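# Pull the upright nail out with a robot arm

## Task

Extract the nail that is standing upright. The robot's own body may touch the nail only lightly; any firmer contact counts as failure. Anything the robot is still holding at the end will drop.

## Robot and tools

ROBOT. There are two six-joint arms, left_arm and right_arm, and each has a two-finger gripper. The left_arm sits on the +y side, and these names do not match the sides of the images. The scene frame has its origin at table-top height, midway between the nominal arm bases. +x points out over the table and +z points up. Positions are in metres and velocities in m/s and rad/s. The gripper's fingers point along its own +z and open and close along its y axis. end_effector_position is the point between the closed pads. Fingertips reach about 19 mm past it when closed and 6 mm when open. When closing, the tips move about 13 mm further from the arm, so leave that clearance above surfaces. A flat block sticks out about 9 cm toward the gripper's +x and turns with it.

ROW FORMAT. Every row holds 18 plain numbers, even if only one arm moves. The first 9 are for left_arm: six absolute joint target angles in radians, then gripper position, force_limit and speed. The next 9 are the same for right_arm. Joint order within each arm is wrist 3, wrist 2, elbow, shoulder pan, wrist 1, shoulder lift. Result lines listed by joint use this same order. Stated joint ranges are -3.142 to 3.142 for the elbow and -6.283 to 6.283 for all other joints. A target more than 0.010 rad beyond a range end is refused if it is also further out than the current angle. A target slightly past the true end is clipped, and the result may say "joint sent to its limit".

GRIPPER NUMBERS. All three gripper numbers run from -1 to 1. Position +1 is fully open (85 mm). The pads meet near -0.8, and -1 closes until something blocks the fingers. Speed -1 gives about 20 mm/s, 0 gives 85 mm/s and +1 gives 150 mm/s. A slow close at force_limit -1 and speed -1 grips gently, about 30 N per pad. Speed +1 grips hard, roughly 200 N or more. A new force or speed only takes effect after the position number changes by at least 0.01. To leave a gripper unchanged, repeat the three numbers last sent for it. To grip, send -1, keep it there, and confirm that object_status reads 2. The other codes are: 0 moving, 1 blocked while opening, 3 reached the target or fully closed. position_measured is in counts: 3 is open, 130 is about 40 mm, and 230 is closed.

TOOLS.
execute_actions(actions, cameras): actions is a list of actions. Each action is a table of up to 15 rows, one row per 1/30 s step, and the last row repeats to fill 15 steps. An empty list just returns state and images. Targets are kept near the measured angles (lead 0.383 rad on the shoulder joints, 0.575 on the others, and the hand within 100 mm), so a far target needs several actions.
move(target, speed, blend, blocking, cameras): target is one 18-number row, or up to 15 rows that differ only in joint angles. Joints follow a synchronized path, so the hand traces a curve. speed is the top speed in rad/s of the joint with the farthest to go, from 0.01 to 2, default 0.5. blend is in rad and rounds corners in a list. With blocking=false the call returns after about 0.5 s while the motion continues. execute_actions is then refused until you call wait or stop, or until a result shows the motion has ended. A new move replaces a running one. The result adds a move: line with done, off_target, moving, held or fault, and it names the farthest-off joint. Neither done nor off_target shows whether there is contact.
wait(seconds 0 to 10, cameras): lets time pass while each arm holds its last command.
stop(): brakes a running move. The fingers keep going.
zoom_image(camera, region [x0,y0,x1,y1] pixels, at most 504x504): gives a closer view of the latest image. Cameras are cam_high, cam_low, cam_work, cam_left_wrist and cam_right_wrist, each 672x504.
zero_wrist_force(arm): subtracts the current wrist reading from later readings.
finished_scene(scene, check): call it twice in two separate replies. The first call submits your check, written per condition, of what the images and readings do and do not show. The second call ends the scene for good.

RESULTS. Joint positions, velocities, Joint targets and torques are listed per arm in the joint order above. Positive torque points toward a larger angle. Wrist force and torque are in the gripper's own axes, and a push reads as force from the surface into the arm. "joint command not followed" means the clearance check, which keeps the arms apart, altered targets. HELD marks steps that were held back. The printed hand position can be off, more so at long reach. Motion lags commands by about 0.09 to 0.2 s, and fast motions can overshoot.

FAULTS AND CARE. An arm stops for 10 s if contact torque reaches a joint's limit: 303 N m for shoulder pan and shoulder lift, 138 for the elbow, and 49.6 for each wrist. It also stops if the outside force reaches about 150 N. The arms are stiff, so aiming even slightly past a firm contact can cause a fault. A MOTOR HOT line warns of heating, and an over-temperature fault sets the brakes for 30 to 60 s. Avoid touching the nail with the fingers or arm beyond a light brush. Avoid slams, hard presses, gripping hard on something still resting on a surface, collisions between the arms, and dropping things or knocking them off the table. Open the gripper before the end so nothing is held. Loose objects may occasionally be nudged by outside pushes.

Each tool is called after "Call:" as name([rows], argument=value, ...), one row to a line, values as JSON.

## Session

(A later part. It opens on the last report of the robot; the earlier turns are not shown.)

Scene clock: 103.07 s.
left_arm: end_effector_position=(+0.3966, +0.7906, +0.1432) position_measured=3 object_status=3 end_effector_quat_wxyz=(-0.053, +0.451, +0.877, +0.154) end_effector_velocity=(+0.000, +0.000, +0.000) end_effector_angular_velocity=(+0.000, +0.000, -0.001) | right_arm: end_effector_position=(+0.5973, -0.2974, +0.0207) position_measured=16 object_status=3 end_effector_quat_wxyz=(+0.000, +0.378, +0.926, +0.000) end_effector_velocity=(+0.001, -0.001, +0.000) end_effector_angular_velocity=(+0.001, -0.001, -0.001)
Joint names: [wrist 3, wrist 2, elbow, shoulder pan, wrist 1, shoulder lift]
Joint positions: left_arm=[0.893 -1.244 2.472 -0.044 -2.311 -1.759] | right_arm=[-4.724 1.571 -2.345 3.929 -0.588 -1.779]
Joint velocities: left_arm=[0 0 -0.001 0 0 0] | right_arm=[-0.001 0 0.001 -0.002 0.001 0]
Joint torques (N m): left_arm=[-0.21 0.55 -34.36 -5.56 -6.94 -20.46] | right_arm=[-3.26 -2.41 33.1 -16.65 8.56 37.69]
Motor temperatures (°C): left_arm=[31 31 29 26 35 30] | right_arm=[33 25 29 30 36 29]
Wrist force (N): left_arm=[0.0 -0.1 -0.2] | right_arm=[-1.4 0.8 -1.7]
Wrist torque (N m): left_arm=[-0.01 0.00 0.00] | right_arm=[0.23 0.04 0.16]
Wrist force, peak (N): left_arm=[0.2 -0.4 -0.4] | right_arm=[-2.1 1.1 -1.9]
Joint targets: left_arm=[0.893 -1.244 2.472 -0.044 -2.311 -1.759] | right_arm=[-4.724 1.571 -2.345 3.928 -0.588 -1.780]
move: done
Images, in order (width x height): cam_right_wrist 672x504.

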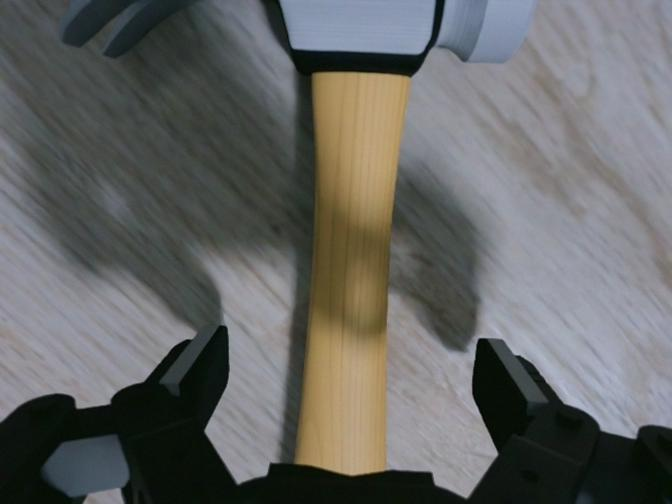

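Call:
execute_actions([
  [[0.893,-1.244,2.472,-0.044,-2.311,-1.759,1,1,1,-4.7238,1.571,-2.3448,3.9284,-0.5881,-1.7795,-1,1,0.7]],
  [[0.893,-1.244,2.472,-0.044,-2.311,-1.759,1,1,1,-4.7238,1.571,-2.3448,3.9284,-0.5881,-1.7795,-1,1,0.7]],
  [[0.893,-1.244,2.472,-0.044,-2.311,-1.759,1,1,1,-4.7238,1.571,-2.3448,3.9284,-0.5881,-1.7795,-1,1,0.7]],
], cameras=[])

Call:
move([
  [0.893,-1.244,2.472,-0.044,-2.311,-1.759,1,1,1,-4.7238,1.571,-2.1449,3.9284,-1.1059,-1.4616,-1,1,0.7],
  [0.893,-1.244,2.472,-0.044,-2.311,-1.759,1,1,1,-3.1416,0.9635,-2.1285,3.5989,-2.4436,-1.7111,-1,1,0.7],
], speed=[0.12,0.3], cameras=["cam_right_wrist","cam_work","cam_high","cam_low"])

Scene clock: 105.53 s.
left_arm: end_effector_position=(+0.3966, +0.7906, +0.1432) position_measured=3 object_status=3 end_effector_quat_wxyz=(-0.053, +0.451, +0.877, +0.154) end_effector_velocity=(+0.001, +0.000, +0.000) end_effector_angular_velocity=(+0.000, +0.000, +0.000) | right_arm: end_effector_position=(+0.5973, -0.2974, +0.0207) position_measured=169 object_status=2 end_effector_quat_wxyz=(+0.000, +0.378, +0.926, +0.000) end_effector_velocity=(+0.000, +0.000, -0.001) end_effector_angular_velocity=(-0.001, +0.001, +0.000)
Joint names: [wrist 3, wrist 2, elbow, shoulder pan, wrist 1, shoulder lift]
Joint positions: left_arm=[0.893 -1.244 2.472 -0.044 -2.311 -1.759] | right_arm=[-4.724 1.571 -2.345 3.928 -0.588 -1.779]
Joint velocities: left_arm=[0 0 -0.001 0 0 0.001] | right_arm=[0 0 0 -0.001 0 -0.002]
Joint torques (N m): left_arm=[-0.38 0.93 -33.3 -6.75 -6.9 -18.55] | right_arm=[-3 -1.8 23.98 -7.3 4.42 39.16]
Motor temperatures (°C): left_arm=[31 31 29 26 35 30] | right_arm=[33 25 29 30 36 29]
Wrist force (N): left_arm=[0.3 -0.3 -0.2] | right_arm=[2.0 -19.4 -46.7]
Wrist torque (N m): left_arm=[-0.05 -0.04 0.00] | right_arm=[0.52 -0.05 0.17]
Wrist force, peak (N): left_arm=[0.6 -0.2 0.2] | right_arm=[2.4 -19.6 -47.6]
Joint targets: left_arm=[0.893 -1.244 2.472 -0.044 -2.311 -1.759] | right_arm=[-4.724 1.571 -2.345 3.928 -0.588 -1.780]
Step readings (joint positions of left_arm | right_arm):
0: [0.893 -1.244 2.472 -0.044 -2.311 -1.759] | [-4.724 1.571 -2.345 3.928 -0.588 -1.780]
1: [0.893 -1.244 2.472 -0.044 -2.311 -1.759] | [-4.724 1.571 -2.345 3.928 -0.588 -1.780]
2: [0.893 -1.244 2.472 -0.044 -2.311 -1.759] | [-4.724 1.571 -2.345 3.928 -0.588 -1.780]
4: [0.893 -1.244 2.472 -0.044 -2.311 -1.759] | [-4.724 1.571 -2.345 3.928 -0.588 -1.780]
8: [0.893 -1.244 2.472 -0.044 -2.311 -1.759] | [-4.724 1.571 -2.345 3.928 -0.588 -1.780]
15: [0.893 -1.244 2.472 -0.044 -2.311 -1.759] | [-4.724 1.571 -2.345 3.928 -0.588 -1.780]
16: [0.893 -1.244 2.472 -0.044 -2.311 -1.759] | [-4.724 1.571 -2.345 3.928 -0.588 -1.779]
17: [0.893 -1.244 2.472 -0.044 -2.311 -1.759] | [-4.724 1.571 -2.345 3.928 -0.588 -1.779]
19: [0.893 -1.244 2.472 -0.044 -2.311 -1.759] | [-4.724 1.571 -2.345 3.928 -0.588 -1.779]
23: [0.893 -1.244 2.472 -0.044 -2.311 -1.759] | [-4.724 1.571 -2.345 3.928 -0.588 -1.779]
30: [0.893 -1.244 2.472 -0.044 -2.311 -1.759] | [-4.724 1.571 -2.345 3.928 -0.588 -1.779]
31: [0.893 -1.244 2.472 -0.044 -2.311 -1.759] | [-4.724 1.571 -2.345 3.928 -0.588 -1.779]
32: [0.893 -1.244 2.472 -0.044 -2.311 -1.759] | [-4.724 1.571 -2.345 3.928 -0.588 -1.779]
34: [0.893 -1.244 2.472 -0.044 -2.311 -1.759] | [-4.724 1.571 -2.345 3.928 -0.588 -1.779]
38: [0.893 -1.244 2.472 -0.044 -2.311 -1.759] | [-4.724 1.571 -2.345 3.928 -0.588 -1.779]
45: [0.893 -1.244 2.472 -0.044 -2.311 -1.759] | [-4.724 1.571 -2.345 3.928 -0.588 -1.779]
No camera images: "cameras" was empty.

Scene clock: 115.63 s.
left_arm: end_effector_position=(+0.3966, +0.7906, +0.1432) position_measured=3 object_status=3 end_effector_quat_wxyz=(-0.053, +0.451, +0.877, +0.154) end_effector_velocity=(+0.000, +0.000, +0.000) end_effector_angular_velocity=(+0.000, +0.000, -0.001) | right_arm: end_effector_position=(+0.4840, -0.7469, +0.3002) position_measured=169 object_status=2 end_effector_quat_wxyz=(+0.358, +0.610, +0.358, -0.610) end_effector_velocity=(+0.000, +0.000, +0.000) end_effector_angular_velocity=(-0.002, +0.001, +0.000)
Joint names: [wrist 3, wrist 2, elbow, shoulder pan, wrist 1, shoulder lift]
Joint positions: left_arm=[0.893 -1.244 2.472 -0.044 -2.311 -1.759] | right_arm=[-3.142 0.964 -2.128 3.599 -2.444 -1.711]
Joint velocities: left_arm=[0 0 0 0 0 0] | right_arm=[0.002 -0.001 0 0 -0.001 -0.002]
Joint torques (N m): left_arm=[-0.03 0.72 -36.05 -6.49 -6.43 -16.66] | right_arm=[3.21 -2.86 36.7 -17.7 -7.48 36.68]
Motor temperatures (°C): left_arm=[31 31 29 26 35 30] | right_arm=[33 25 29 30 36 29]
Wrist force (N): left_arm=[0.0 -0.3 -0.1] | right_arm=[0.0 1.3 1.2]
Wrist torque (N m): left_arm=[-0.05 0.00 0.00] | right_arm=[0.42 0.15 0.17]
Wrist force, peak (N): left_arm=[0.5 -0.1 -0.3] | right_arm=[2.3 -19.6 -46.7]
Joint targets: left_arm=[0.893 -1.244 2.472 -0.044 -2.311 -1.759] | right_arm=[-3.142 0.964 -2.128 3.599 -2.444 -1.711]
move: done
Images, in order (width x height): cam_high 672x504, cam_low 672x504, cam_work 672x504, cam_right_wrist 672x504.

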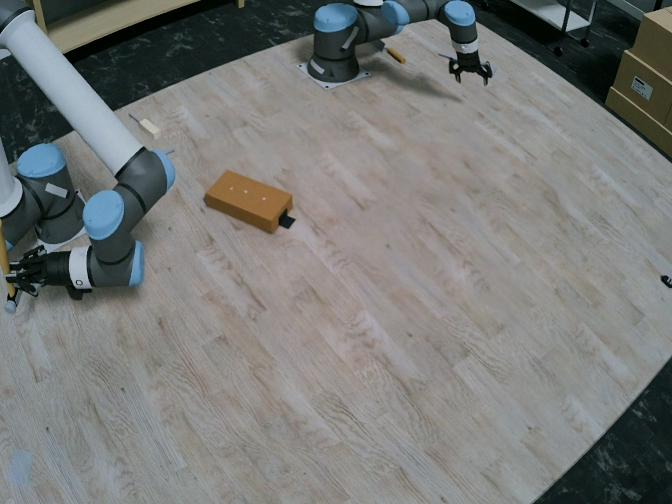

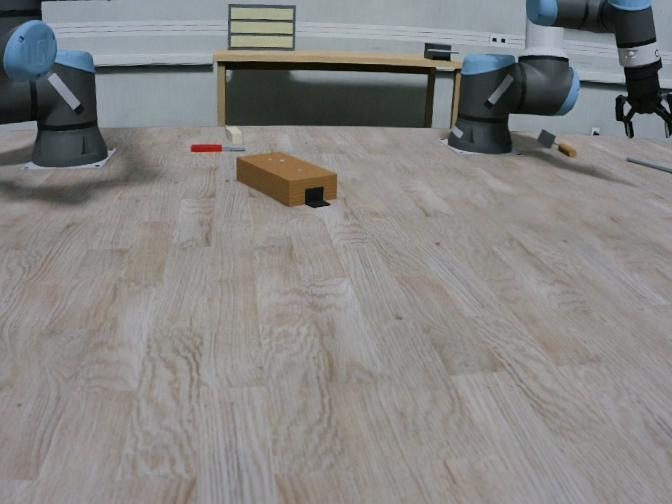

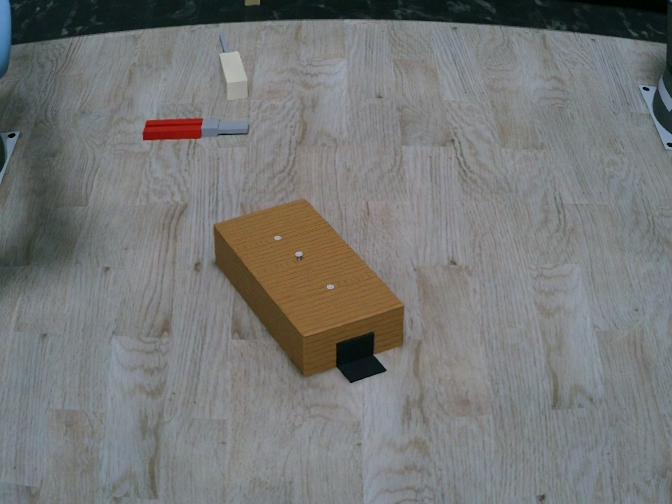

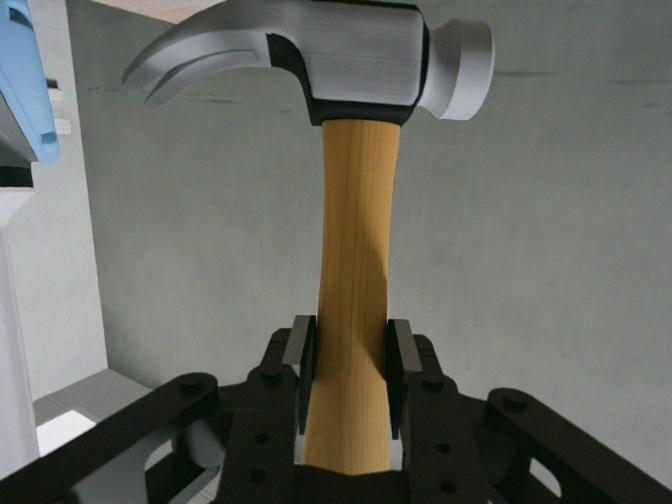

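Call:
move(target=[0.893,-1.244,2.472,-0.044,-2.311,-1.759,1,1,1,-3.1416,3.093,-2.1285,3.5989,-2.4436,-1.7111,-1,1,0.7], speed=0.4, cameras=["cam_right_wrist","cam_work","cam_high","cam_low"])

Scene clock: 121.83 s.
left_arm: end_effector_position=(+0.3966, +0.7906, +0.1432) position_measured=3 object_status=3 end_effector_quat_wxyz=(-0.053, +0.451, +0.877, +0.154) end_effector_velocity=(+0.000, +0.000, -0.001) end_effector_angular_velocity=(+0.001, +0.001, +0.000) | right_arm: end_effector_position=(+0.4850, -0.2503, +0.3002) position_measured=169 object_status=2 end_effector_quat_wxyz=(-0.359, +0.609, -0.360, -0.609) end_effector_velocity=(+0.000, +0.001, -0.001) end_effector_angular_velocity=(-0.001, +0.001, +0.001)
Joint names: [wrist 3, wrist 2, elbow, shoulder pan, wrist 1, shoulder lift]
Joint positions: left_arm=[0.893 -1.244 2.472 -0.044 -2.311 -1.759] | right_arm=[-3.142 3.093 -2.129 3.599 -2.444 -1.711]
Joint velocities: left_arm=[0 0.001 0.001 0 0 0.001] | right_arm=[0 0.001 0 0.002 0.001 -0.002]
Joint torques (N m): left_arm=[-0.17 0.48 -35.83 -6.15 -6.62 -12.07] | right_arm=[1.75 4.13 28.58 -10.43 2.72 41.77]
Motor temperatures (°C): left_arm=[31 31 29 26 35 30] | right_arm=[33 25 29 30 36 29]
Wrist force (N): left_arm=[0.3 0.1 -0.1] | right_arm=[-0.1 1.4 0.8]
Wrist torque (N m): left_arm=[0.02 -0.05 0.00] | right_arm=[0.46 0.22 0.15]
Wrist force, peak (N): left_arm=[0.3 -0.2 -0.5] | right_arm=[0.2 2.7 1.4]
Joint targets: left_arm=[0.893 -1.244 2.472 -0.044 -2.311 -1.759] | right_arm=[-3.142 3.093 -2.128 3.599 -2.444 -1.711]
move: done
Images, in order (width x height): cam_high 672x504, cam_low 672x504, cam_work 672x504, cam_right_wrist 672x504.

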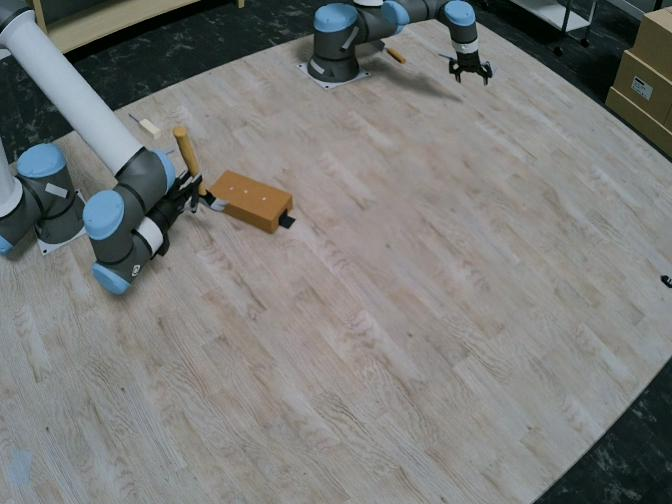

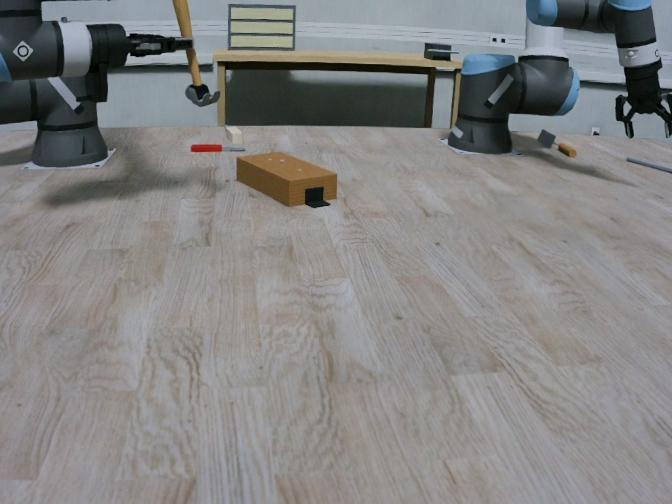

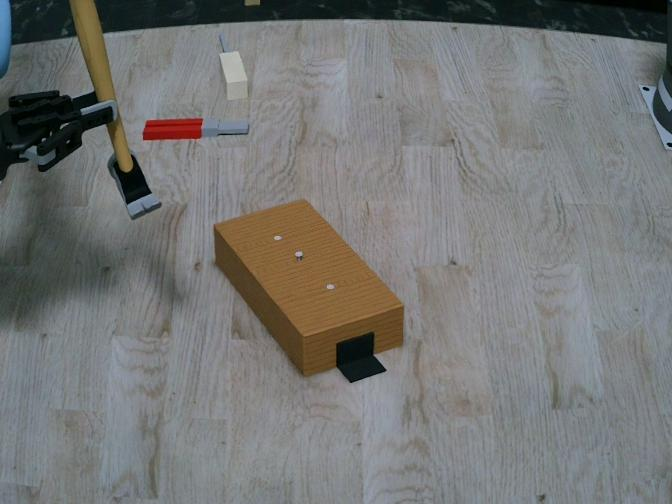

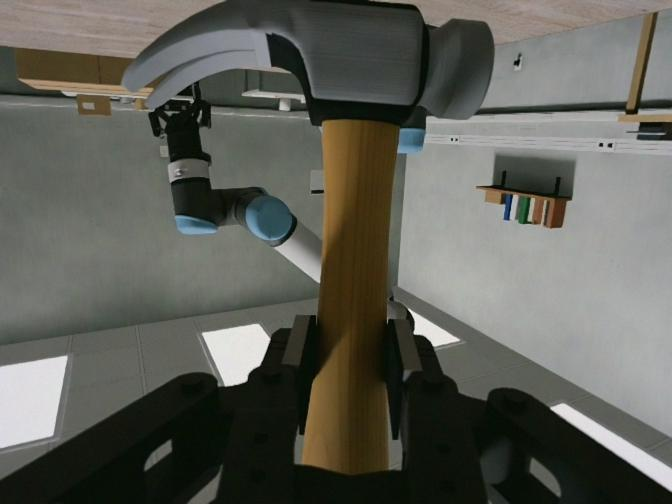

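Call:
move([
  [0.893,-1.244,2.472,-0.044,-2.311,-1.759,1,1,1,-3.1416,3.0927,-2.2123,3.5989,-2.1445,-1.9264,-1,1,0.7],
  [0.893,-1.244,2.472,-0.044,-2.311,-1.759,1,1,1,-3.1416,3.2899,-2.2676,3.7961,-2.1225,-1.8931,-1,1,0.7],
], speed=[0.25,0.1], cameras=["cam_work","cam_low"])

Scene clock: 126.20 s.
left_arm: end_effector_position=(+0.3966, +0.7906, +0.1432) position_measured=3 object_status=3 end_effector_quat_wxyz=(-0.053, +0.451, +0.877, +0.154) end_effector_velocity=(+0.000, +0.000, +0.000) end_effector_angular_velocity=(+0.000, -0.001, -0.001) | right_arm: end_effector_position=(+0.4361, -0.1629, +0.1552) position_measured=169 object_status=2 end_effector_quat_wxyz=(-0.359, +0.609, -0.359, -0.609) end_effector_velocity=(-0.001, +0.001, +0.000) end_effector_angular_velocity=(-0.001, +0.001, +0.000)
Joint names: [wrist 3, wrist 2, elbow, shoulder pan, wrist 1, shoulder lift]
Joint positions: left_arm=[0.893 -1.244 2.472 -0.044 -2.311 -1.759] | right_arm=[-3.142 3.29 -2.268 3.796 -2.123 -1.893]
Joint velocities: left_arm=[0 0 0 -0.001 0 0] | right_arm=[0 0.002 0 0.002 -0.001 0]
Joint torques (N m): left_arm=[0.2 0.31 -35.67 -5.65 -6.08 -14.49] | right_arm=[0.96 3.68 17.4 20.7 4.45 71.95]
Motor temperatures (°C): left_arm=[31 31 29 26 35 30] | right_arm=[33 25 29 30 36 29]
Wrist force (N): left_arm=[0.4 0.0 0.1] | right_arm=[0.1 1.6 0.8]
Wrist torque (N m): left_arm=[-0.01 -0.06 0.00] | right_arm=[0.35 0.17 0.08]
Wrist force, peak (N): left_arm=[0.3 0.1 -0.6] | right_arm=[1.6 2.0 1.3]
Joint targets: left_arm=[0.893 -1.244 2.472 -0.044 -2.311 -1.759] | right_arm=[-3.142 3.290 -2.268 3.796 -2.123 -1.893]
move: done
Images, in order (width x height): cam_low 672x504, cam_work 672x504.

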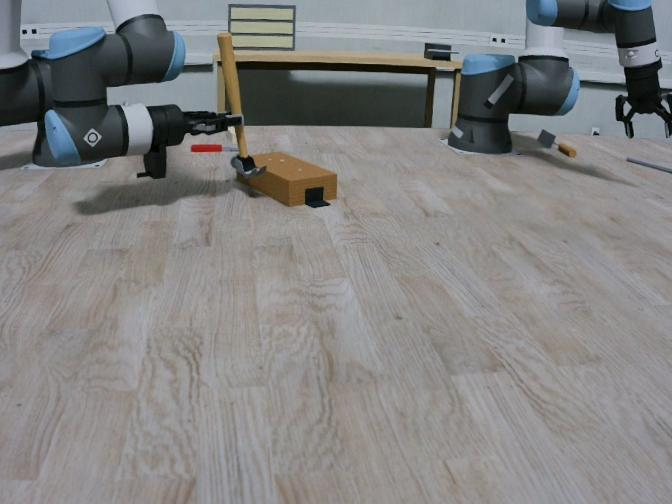

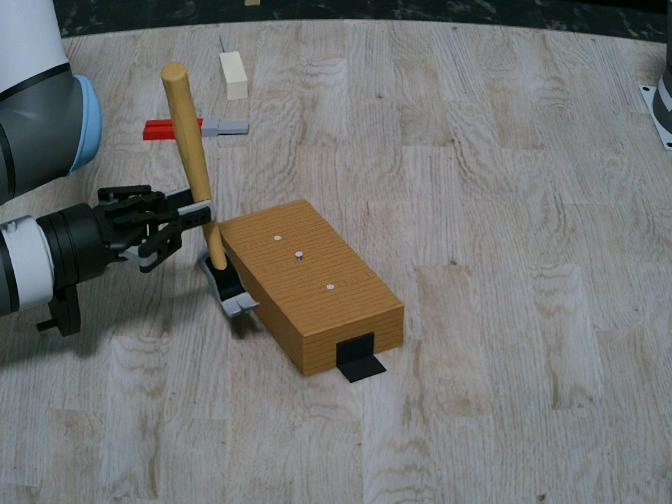

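Call:
move(target=[0.893,-1.244,2.472,-0.044,-2.311,-1.759,1,1,1,-3.1416,3.3501,-2.2765,3.8563,-2.119,-1.8878,-1,1,0.7], speed=0.04, cameras=["cam_work","cam_low"])

Scene clock: 128.20 s.
left_arm: end_effector_position=(+0.3966, +0.7906, +0.1432) position_measured=3 object_status=3 end_effector_quat_wxyz=(-0.053, +0.451, +0.877, +0.154) end_effector_velocity=(+0.001, +0.000, +0.000) end_effector_angular_velocity=(+0.000, +0.001, +0.000) | right_arm: end_effector_position=(+0.4218, -0.1364, +0.1552) position_measured=169 object_status=2 end_effector_quat_wxyz=(-0.359, +0.609, -0.359, -0.609) end_effector_velocity=(+0.000, +0.000, +0.001) end_effector_angular_velocity=(+0.000, -0.001, -0.001)
Joint names: [wrist 3, wrist 2, elbow, shoulder pan, wrist 1, shoulder lift]
Joint positions: left_arm=[0.893 -1.244 2.472 -0.044 -2.311 -1.759] | right_arm=[-3.142 3.35 -2.276 3.856 -2.119 -1.888]
Joint velocities: left_arm=[0 0 -0.001 0 0 0.002] | right_arm=[-0.001 0.002 0 0.001 -0.001 0.001]
Joint torques (N m): left_arm=[-0.07 0.94 -37.07 -6.02 -6.22 -15.61] | right_arm=[0.53 4.02 17.41 20.34 4.66 70.2]
Motor temperatures (°C): left_arm=[31 31 29 26 35 30] | right_arm=[33 25 29 30 36 29]
Wrist force (N): left_arm=[0.0 0.0 -0.1] | right_arm=[-0.8 1.3 -0.1]
Wrist torque (N m): left_arm=[0.01 0.01 0.00] | right_arm=[0.31 0.14 0.16]
Wrist force, peak (N): left_arm=[0.1 -0.3 -0.6] | right_arm=[-1.2 1.8 0.6]
Joint targets: left_arm=[0.893 -1.244 2.472 -0.044 -2.311 -1.759] | right_arm=[-3.142 3.350 -2.276 3.856 -2.119 -1.888]
move: done
Images, in order (width x height): cam_low 672x504, cam_work 672x504.

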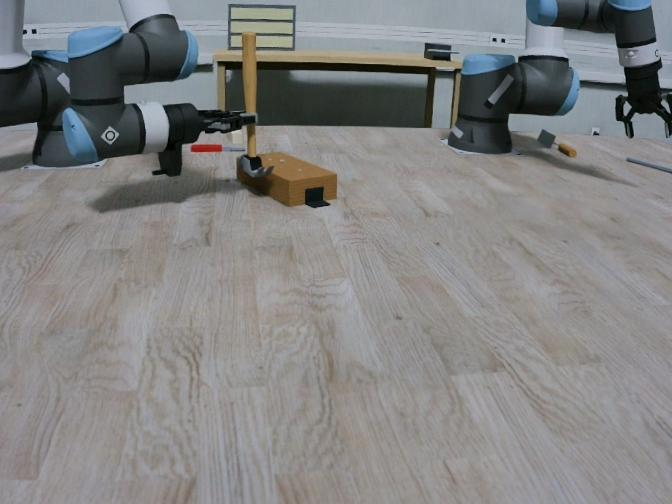

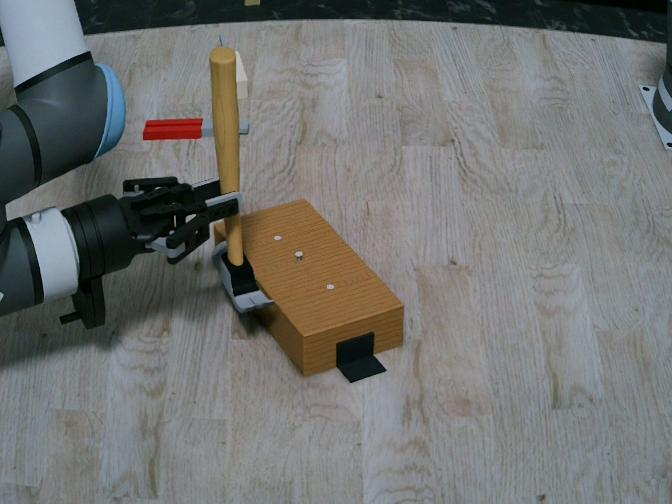

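Call:
move(target=[0.893,-1.244,2.472,-0.044,-2.311,-1.759,1,1,1,-3.1416,3.3601,-2.2779,3.8663,-2.1184,-1.8869,-1,1,0.7], speed=0.03, cameras=["cam_work","cam_low","cam_high"])

Call:
zoom_image(camera="cam_low", region=[190, 20, 350, 220])

Call:
zoom_image(camera="cam_work", region=[180, 40, 420, 390])

Scene clock: 129.20 s.
left_arm: end_effector_position=(+0.3966, +0.7906, +0.1432) position_measured=3 object_status=3 end_effector_quat_wxyz=(-0.053, +0.451, +0.877, +0.154) end_effector_velocity=(-0.001, +0.001, +0.000) end_effector_angular_velocity=(+0.001, +0.001, +0.000) | right_arm: end_effector_position=(+0.4194, -0.1320, +0.1552) position_measured=169 object_status=2 end_effector_quat_wxyz=(-0.359, +0.609, -0.359, -0.609) end_effector_velocity=(+0.000, +0.000, -0.001) end_effector_angular_velocity=(-0.001, +0.001, -0.001)
Joint names: [wrist 3, wrist 2, elbow, shoulder pan, wrist 1, shoulder lift]
Joint positions: left_arm=[0.893 -1.244 2.472 -0.044 -2.311 -1.759] | right_arm=[-3.142 3.36 -2.278 3.866 -2.118 -1.887]
Joint velocities: left_arm=[0 0.001 0.001 0.001 0 0] | right_arm=[-0.001 0.001 0 0.001 -0.001 -0.001]
Joint torques (N m): left_arm=[-0.52 0.22 -37.21 -6.42 -5.98 -14.44] | right_arm=[0.51 4.15 17.32 18.83 4.73 72.52]
Motor temperatures (°C): left_arm=[31 31 29 26 35 30] | right_arm=[33 25 29 30 36 29]
Wrist force (N): left_arm=[0.0 -0.1 -0.4] | right_arm=[-1.4 1.6 -0.2]
Wrist torque (N m): left_arm=[-0.01 0.01 -0.01] | right_arm=[0.35 0.22 0.18]
Wrist force, peak (N): left_arm=[0.5 0.0 -0.2] | right_arm=[-1.5 1.8 -0.3]
Joint targets: left_arm=[0.893 -1.244 2.472 -0.044 -2.311 -1.759] | right_arm=[-3.142 3.360 -2.278 3.866 -2.118 -1.887]
move: done
Images, in order (width x height): cam_high 672x504, cam_low 672x504, cam_work 672x504.

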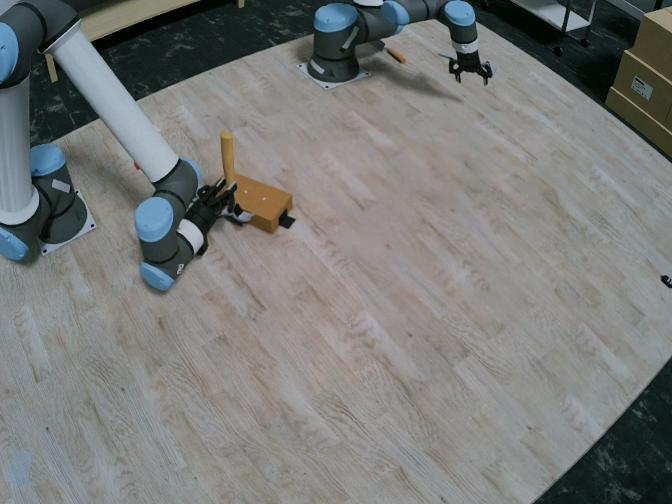

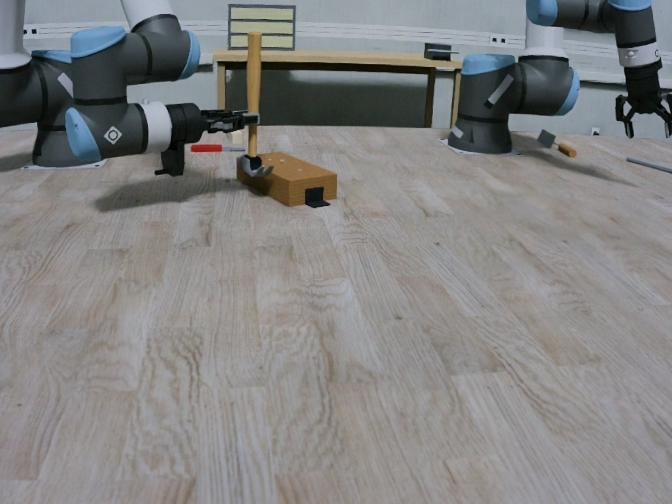

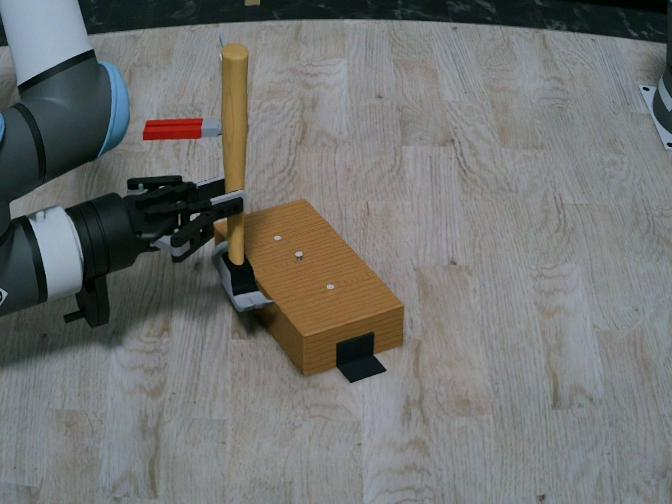

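Scaled by 2.520 from the camera's 672x504 image, which has a finer 960x720 frame.

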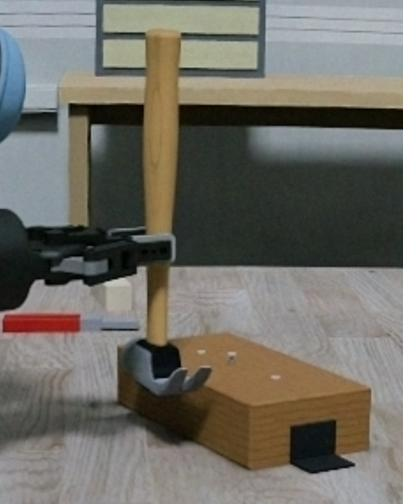

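Scaled by 1.440 from the camera's 672x504 image, which has a finer 960x720 frame.

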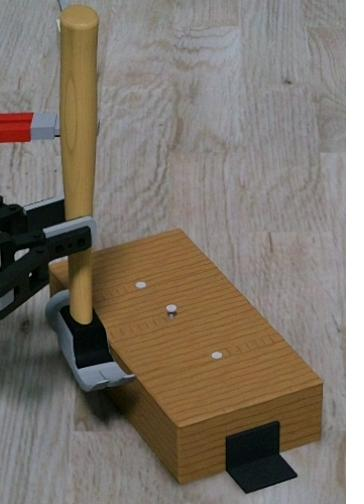

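Call:
move([
  [0.893,-1.244,2.472,-0.044,-2.311,-1.759,1,1,1,-3.1416,3.2899,-2.2676,3.7961,-2.1225,-1.8931,-1,1,0.7],
  [0.893,-1.244,2.472,-0.044,-2.311,-1.759,1,1,1,-3.1416,3.2899,-2.2115,3.7961,-2.3505,-1.7212,-1,1,0.7],
  [0.893,-1.244,2.472,-0.044,-2.311,-1.759,1,1,1,-2.1646,3.491,-2.2439,3.9972,-2.3448,-1.6945,-1,1,0.7],
], speed=[0.1,0.2,0.3], cameras=["cam_work","cam_low","cam_high","cam_right_wrist"])

Scene clock: 136.43 s.
left_arm: end_effector_position=(+0.3966, +0.7906, +0.1432) position_measured=3 object_status=3 end_effector_quat_wxyz=(-0.053, +0.451, +0.877, +0.154) end_effector_velocity=(+0.000, +0.000, +0.000) end_effector_angular_velocity=(+0.000, +0.001, -0.001) | right_arm: end_effector_position=(+0.3817, -0.0806, +0.2601) position_measured=169 object_status=2 end_effector_quat_wxyz=(+0.032, -0.369, +0.603, +0.706) end_effector_velocity=(+0.000, +0.000, -0.001) end_effector_angular_velocity=(-0.002, +0.003, +0.000)
Joint names: [wrist 3, wrist 2, elbow, shoulder pan, wrist 1, shoulder lift]
Joint positions: left_arm=[0.893 -1.244 2.472 -0.044 -2.311 -1.759] | right_arm=[-2.165 3.491 -2.244 3.997 -2.345 -1.695]
Joint velocities: left_arm=[0 0 0 -0.001 0 0.001] | right_arm=[0.002 0 0 0 0.001 -0.002]
Joint torques (N m): left_arm=[0.19 0.76 -36.68 -6.85 -5.68 -13.19] | right_arm=[3.35 3.81 25.7 21.32 4.7 62.75]
Motor temperatures (°C): left_arm=[31 31 29 26 35 30] | right_arm=[33 25 29 30 36 29]
Wrist force (N): left_arm=[0.0 0.1 -0.3] | right_arm=[-0.8 -1.9 0.8]
Wrist torque (N m): left_arm=[0.02 0.00 0.00] | right_arm=[0.19 -0.02 -0.09]
Wrist force, peak (N): left_arm=[0.4 -0.3 -0.4] | right_arm=[1.6 1.9 0.3]
Joint targets: left_arm=[0.893 -1.244 2.472 -0.044 -2.311 -1.759] | right_arm=[-2.165 3.491 -2.244 3.997 -2.345 -1.694]
move: done
Images, in order (width x height): cam_high 672x504, cam_low 672x504, cam_work 672x504, cam_right_wrist 672x504.

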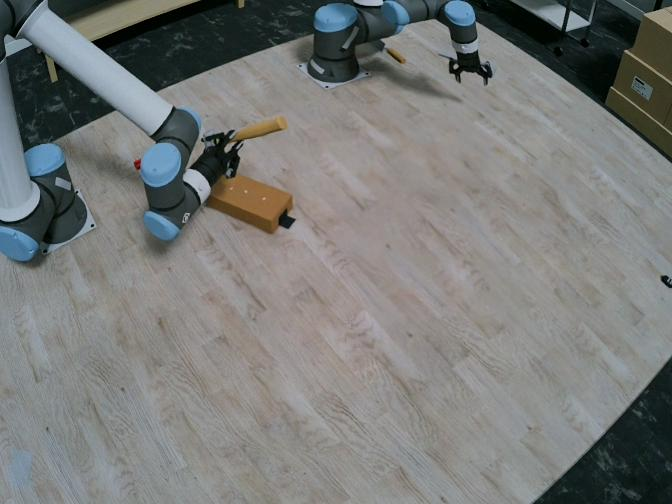

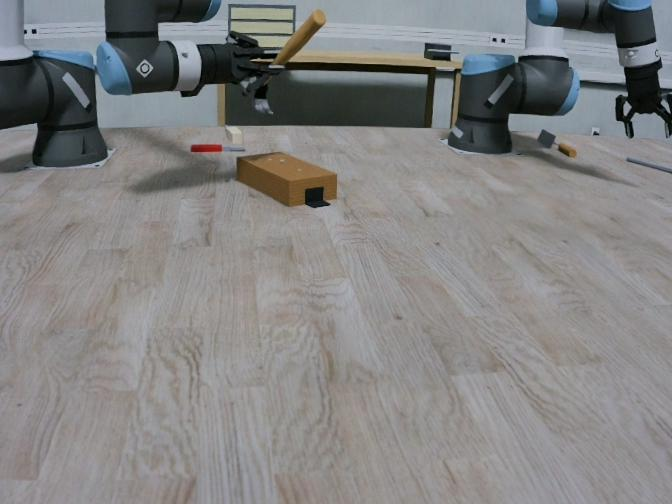

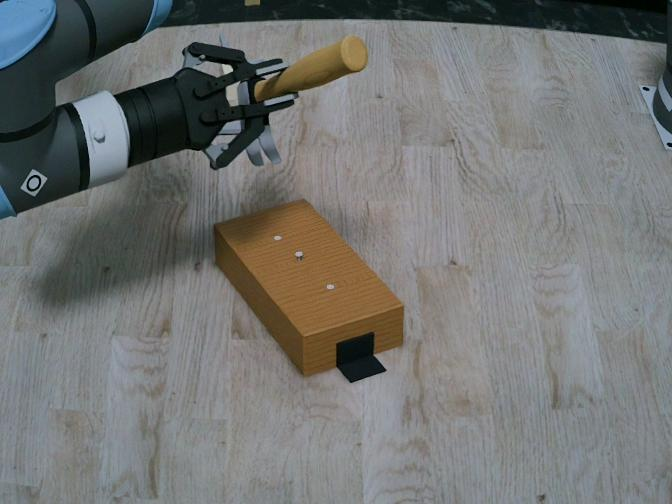

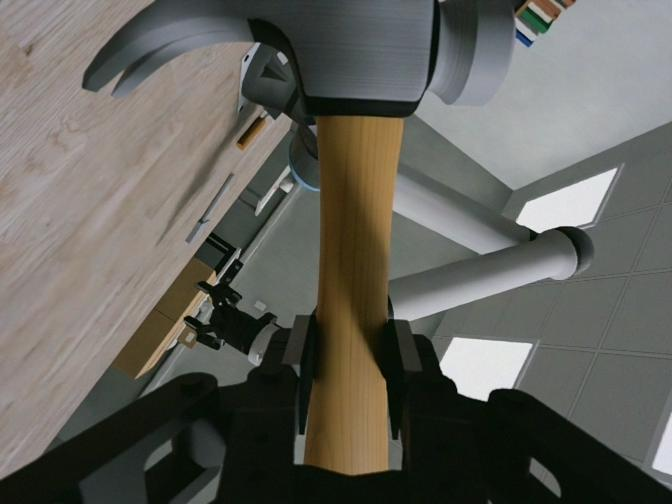

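Call:
move([
  [0.893,-1.244,2.472,-0.044,-2.311,-1.759,1,1,1,-2.1646,3.491,-2.2829,3.9972,-2.2099,-1.7904,-1,1,0.7],
  [0.893,-1.244,2.472,-0.044,-2.311,-1.759,1,1,1,-2.1646,3.491,-2.2926,3.9972,-2.1648,-1.8258,-1,1,0.7],
], speed=0.08)

Call:
zoom_image(camera="cam_work", region=[220, 160, 340, 270])

Call:
zoom_image(camera="cam_high", region=[180, 130, 300, 230])

Call:
zoom_image(camera="cam_low", region=[230, 80, 350, 200])

Scene clock: 141.50 s.
left_arm: end_effector_position=(+0.3966, +0.7906, +0.1432) position_measured=3 object_status=3 end_effector_quat_wxyz=(-0.053, +0.451, +0.877, +0.154) end_effector_velocity=(+0.000, -0.001, +0.000) end_effector_angular_velocity=(+0.000, +0.000, -0.001) | right_arm: end_effector_position=(+0.3812, -0.0811, +0.1801) position_measured=169 object_status=2 end_effector_quat_wxyz=(+0.032, -0.369, +0.603, +0.706) end_effector_velocity=(+0.000, +0.000, -0.002) end_effector_angular_velocity=(-0.002, +0.002, +0.001)
Joint names: [wrist 3, wrist 2, elbow, shoulder pan, wrist 1, shoulder lift]
Joint positions: left_arm=[0.893 -1.244 2.472 -0.044 -2.311 -1.759] | right_arm=[-2.165 3.491 -2.293 3.997 -2.165 -1.826]
Joint velocities: left_arm=[0 0 0 -0.001 0 0] | right_arm=[0.001 0 0 0.001 0.002 -0.003]
Joint torques (N m): left_arm=[0.02 0.81 -37.97 -6.07 -6 -11.56] | right_arm=[3.23 3.05 19.76 16.54 5.3 41.4]
Motor temperatures (°C): left_arm=[31 31 29 26 35 30] | right_arm=[33 25 29 30 36 29]
Wrist force (N): left_arm=[0.0 0.0 0.1] | right_arm=[-1.5 -0.8 0.7]
Wrist torque (N m): left_arm=[0.01 0.00 0.00] | right_arm=[0.40 0.02 -0.11]
Wrist force, peak (N): left_arm=[0.3 -0.4 -0.4] | right_arm=[-2.0 -1.8 0.4]
Joint targets: left_arm=[0.893 -1.244 2.472 -0.044 -2.311 -1.759] | right_arm=[-2.165 3.491 -2.293 3.997 -2.165 -1.826]
move: done

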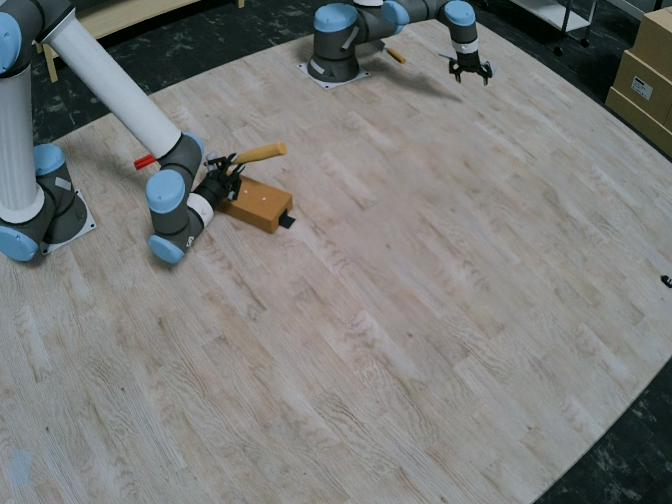

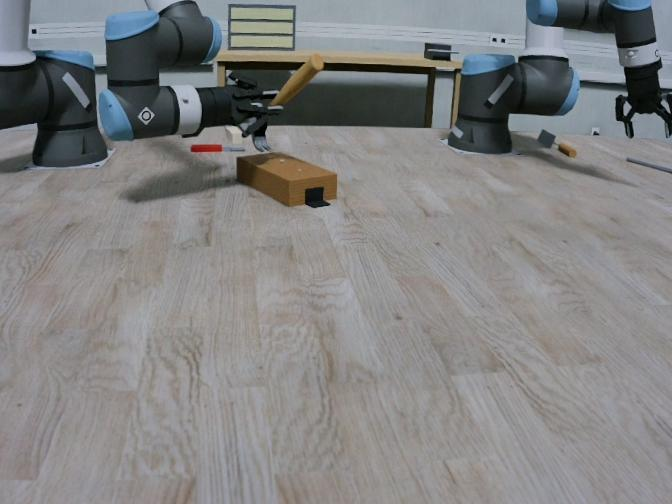

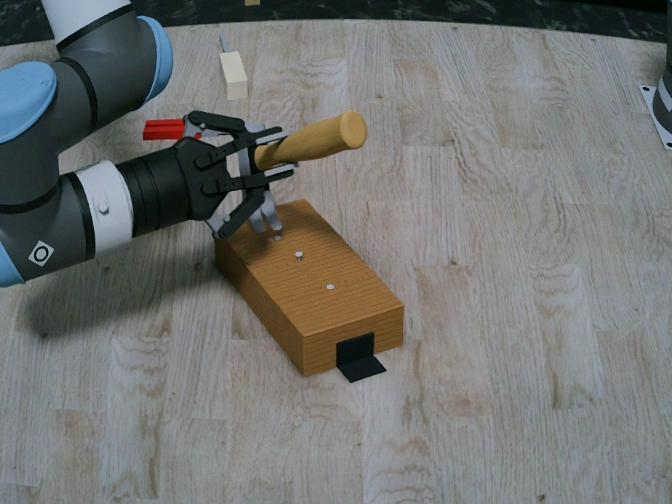

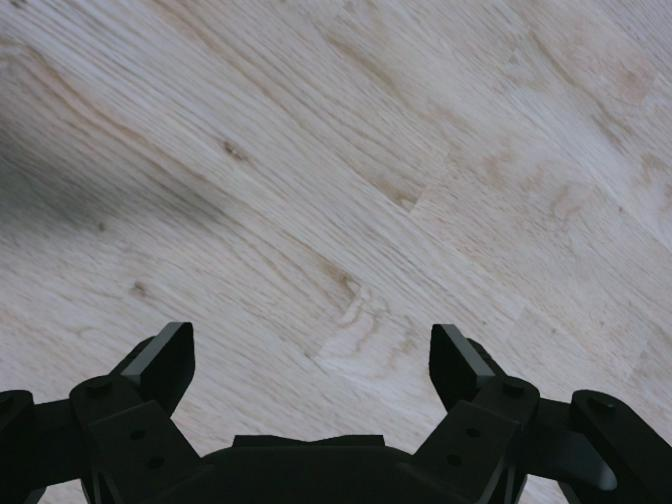

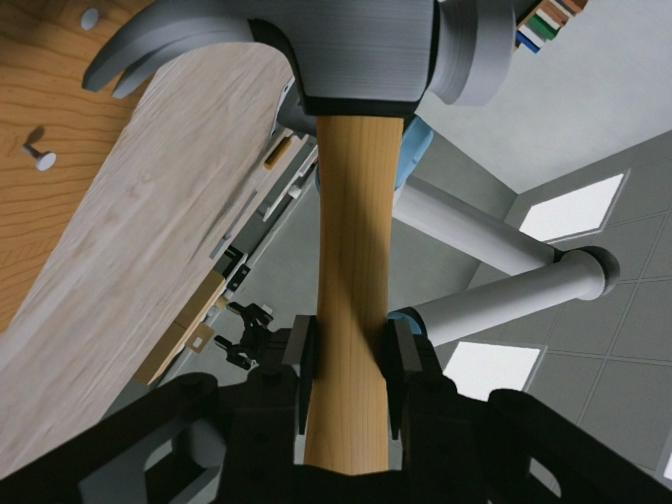

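Scaled by 4.200 from the camera's 672x504 image, which has a finer 960x720 frame.

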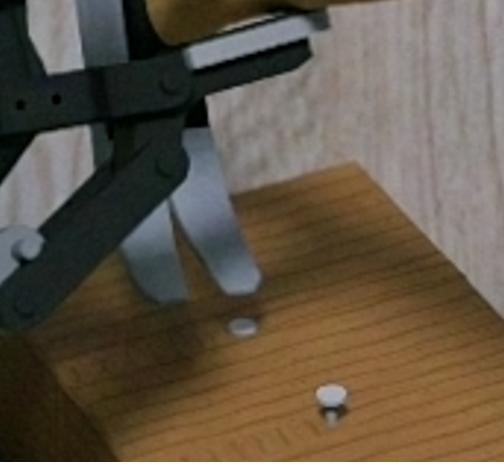

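Scaled by 4.200 from the camera's 672x504 image, which has a finer 960x720 frame.

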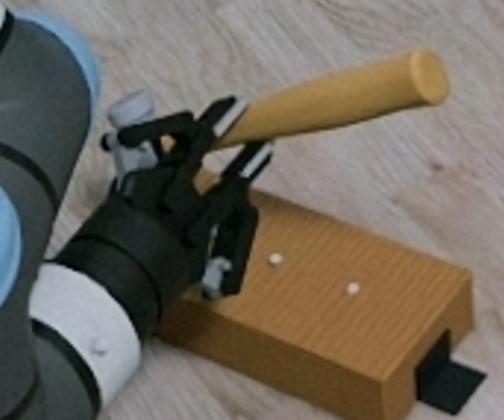

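Scaled by 4.200 from the camera's 672x504 image, which has a finer 960x720 frame.

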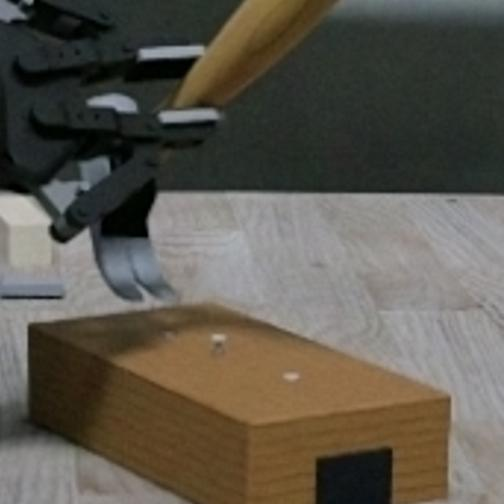

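Call:
move(target=[0.893,-1.244,2.472,-0.044,-2.311,-1.759,1,1,1,-2.1646,3.491,-2.2955,3.9972,-2.1505,-1.8372,-1,1,0.7], speed=0.05, cameras=["cam_work","cam_low","cam_right_wrist"])

Call:
zoom_image(camera="cam_work", region=[220, 160, 340, 270])

Call:
zoom_image(camera="cam_low", region=[230, 80, 350, 200])

Scene clock: 143.90 s.
left_arm: end_effector_position=(+0.3966, +0.7906, +0.1432) position_measured=3 object_status=3 end_effector_quat_wxyz=(-0.053, +0.451, +0.877, +0.154) end_effector_velocity=(+0.000, +0.000, +0.000) end_effector_angular_velocity=(+0.000, +0.000, +0.000) | right_arm: end_effector_position=(+0.3812, -0.0811, +0.1738) position_measured=169 object_status=2 end_effector_quat_wxyz=(+0.032, -0.369, +0.603, +0.706) end_effector_velocity=(+0.001, -0.001, +0.000) end_effector_angular_velocity=(+0.001, -0.001, -0.003)
Joint names: [wrist 3, wrist 2, elbow, shoulder pan, wrist 1, shoulder lift]
Joint positions: left_arm=[0.893 -1.244 2.472 -0.044 -2.311 -1.759] | right_arm=[-2.165 3.491 -2.295 3.997 -2.151 -1.837]
Joint velocities: left_arm=[0 0 0 -0.001 0 0] | right_arm=[0 0 -0.001 -0.003 0.002 0]
Joint torques (N m): left_arm=[-0.17 0.69 -37.42 -3.58 -5.29 -11.09] | right_arm=[3.09 2.65 19.01 14.4 5.45 43.56]
Motor temperatures (°C): left_arm=[31 31 29 26 35 30] | right_arm=[33 25 29 30 36 29]
Wrist force (N): left_arm=[0.1 0.1 -0.2] | right_arm=[-1.4 -1.5 0.8]
Wrist torque (N m): left_arm=[0.02 -0.02 0.00] | right_arm=[0.27 0.02 -0.12]
Wrist force, peak (N): left_arm=[0.5 0.0 -0.3] | right_arm=[-1.3 -1.4 1.5]
Joint targets: left_arm=[0.893 -1.244 2.472 -0.044 -2.311 -1.759] | right_arm=[-2.165 3.491 -2.296 3.997 -2.151 -1.837]
move: done
Images, in order (width x height): cam_low 672x504, cam_work 672x504, cam_right_wrist 672x504.

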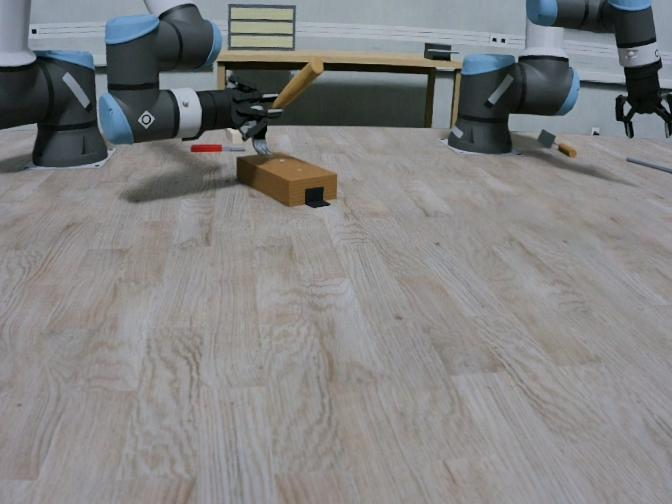

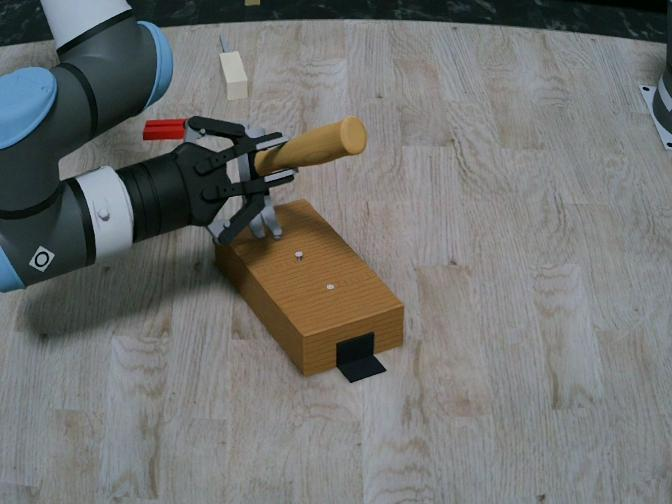

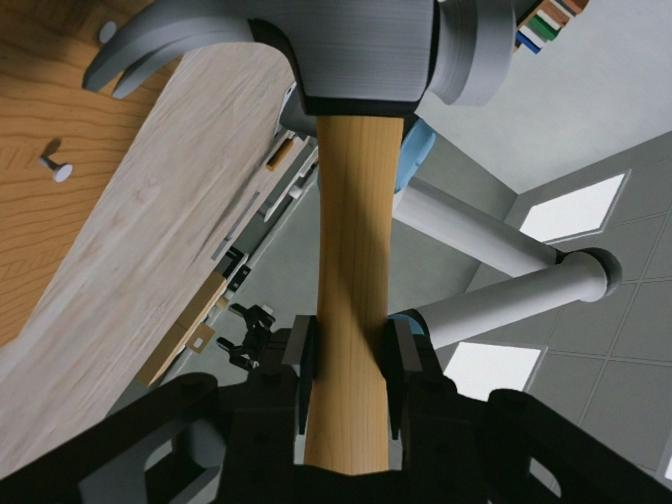

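Scaled by 4.200 from the camera's 672x504 image, which has a finer 960x720 frame.

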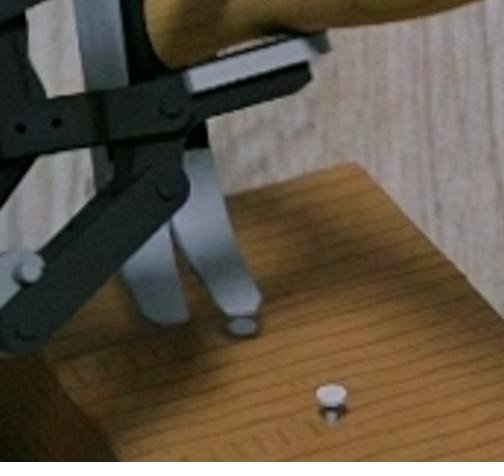

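Scaled by 4.200 from the camera's 672x504 image, which has a finer 960x720 frame.

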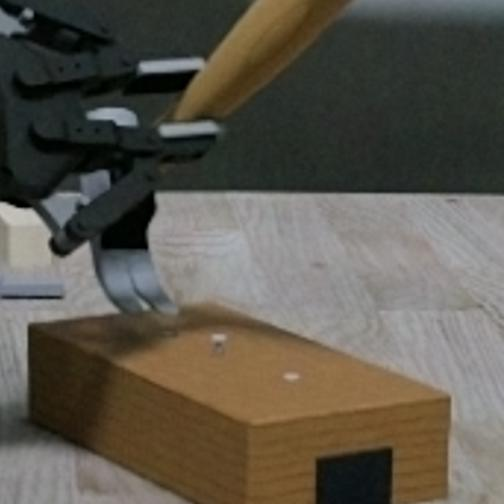

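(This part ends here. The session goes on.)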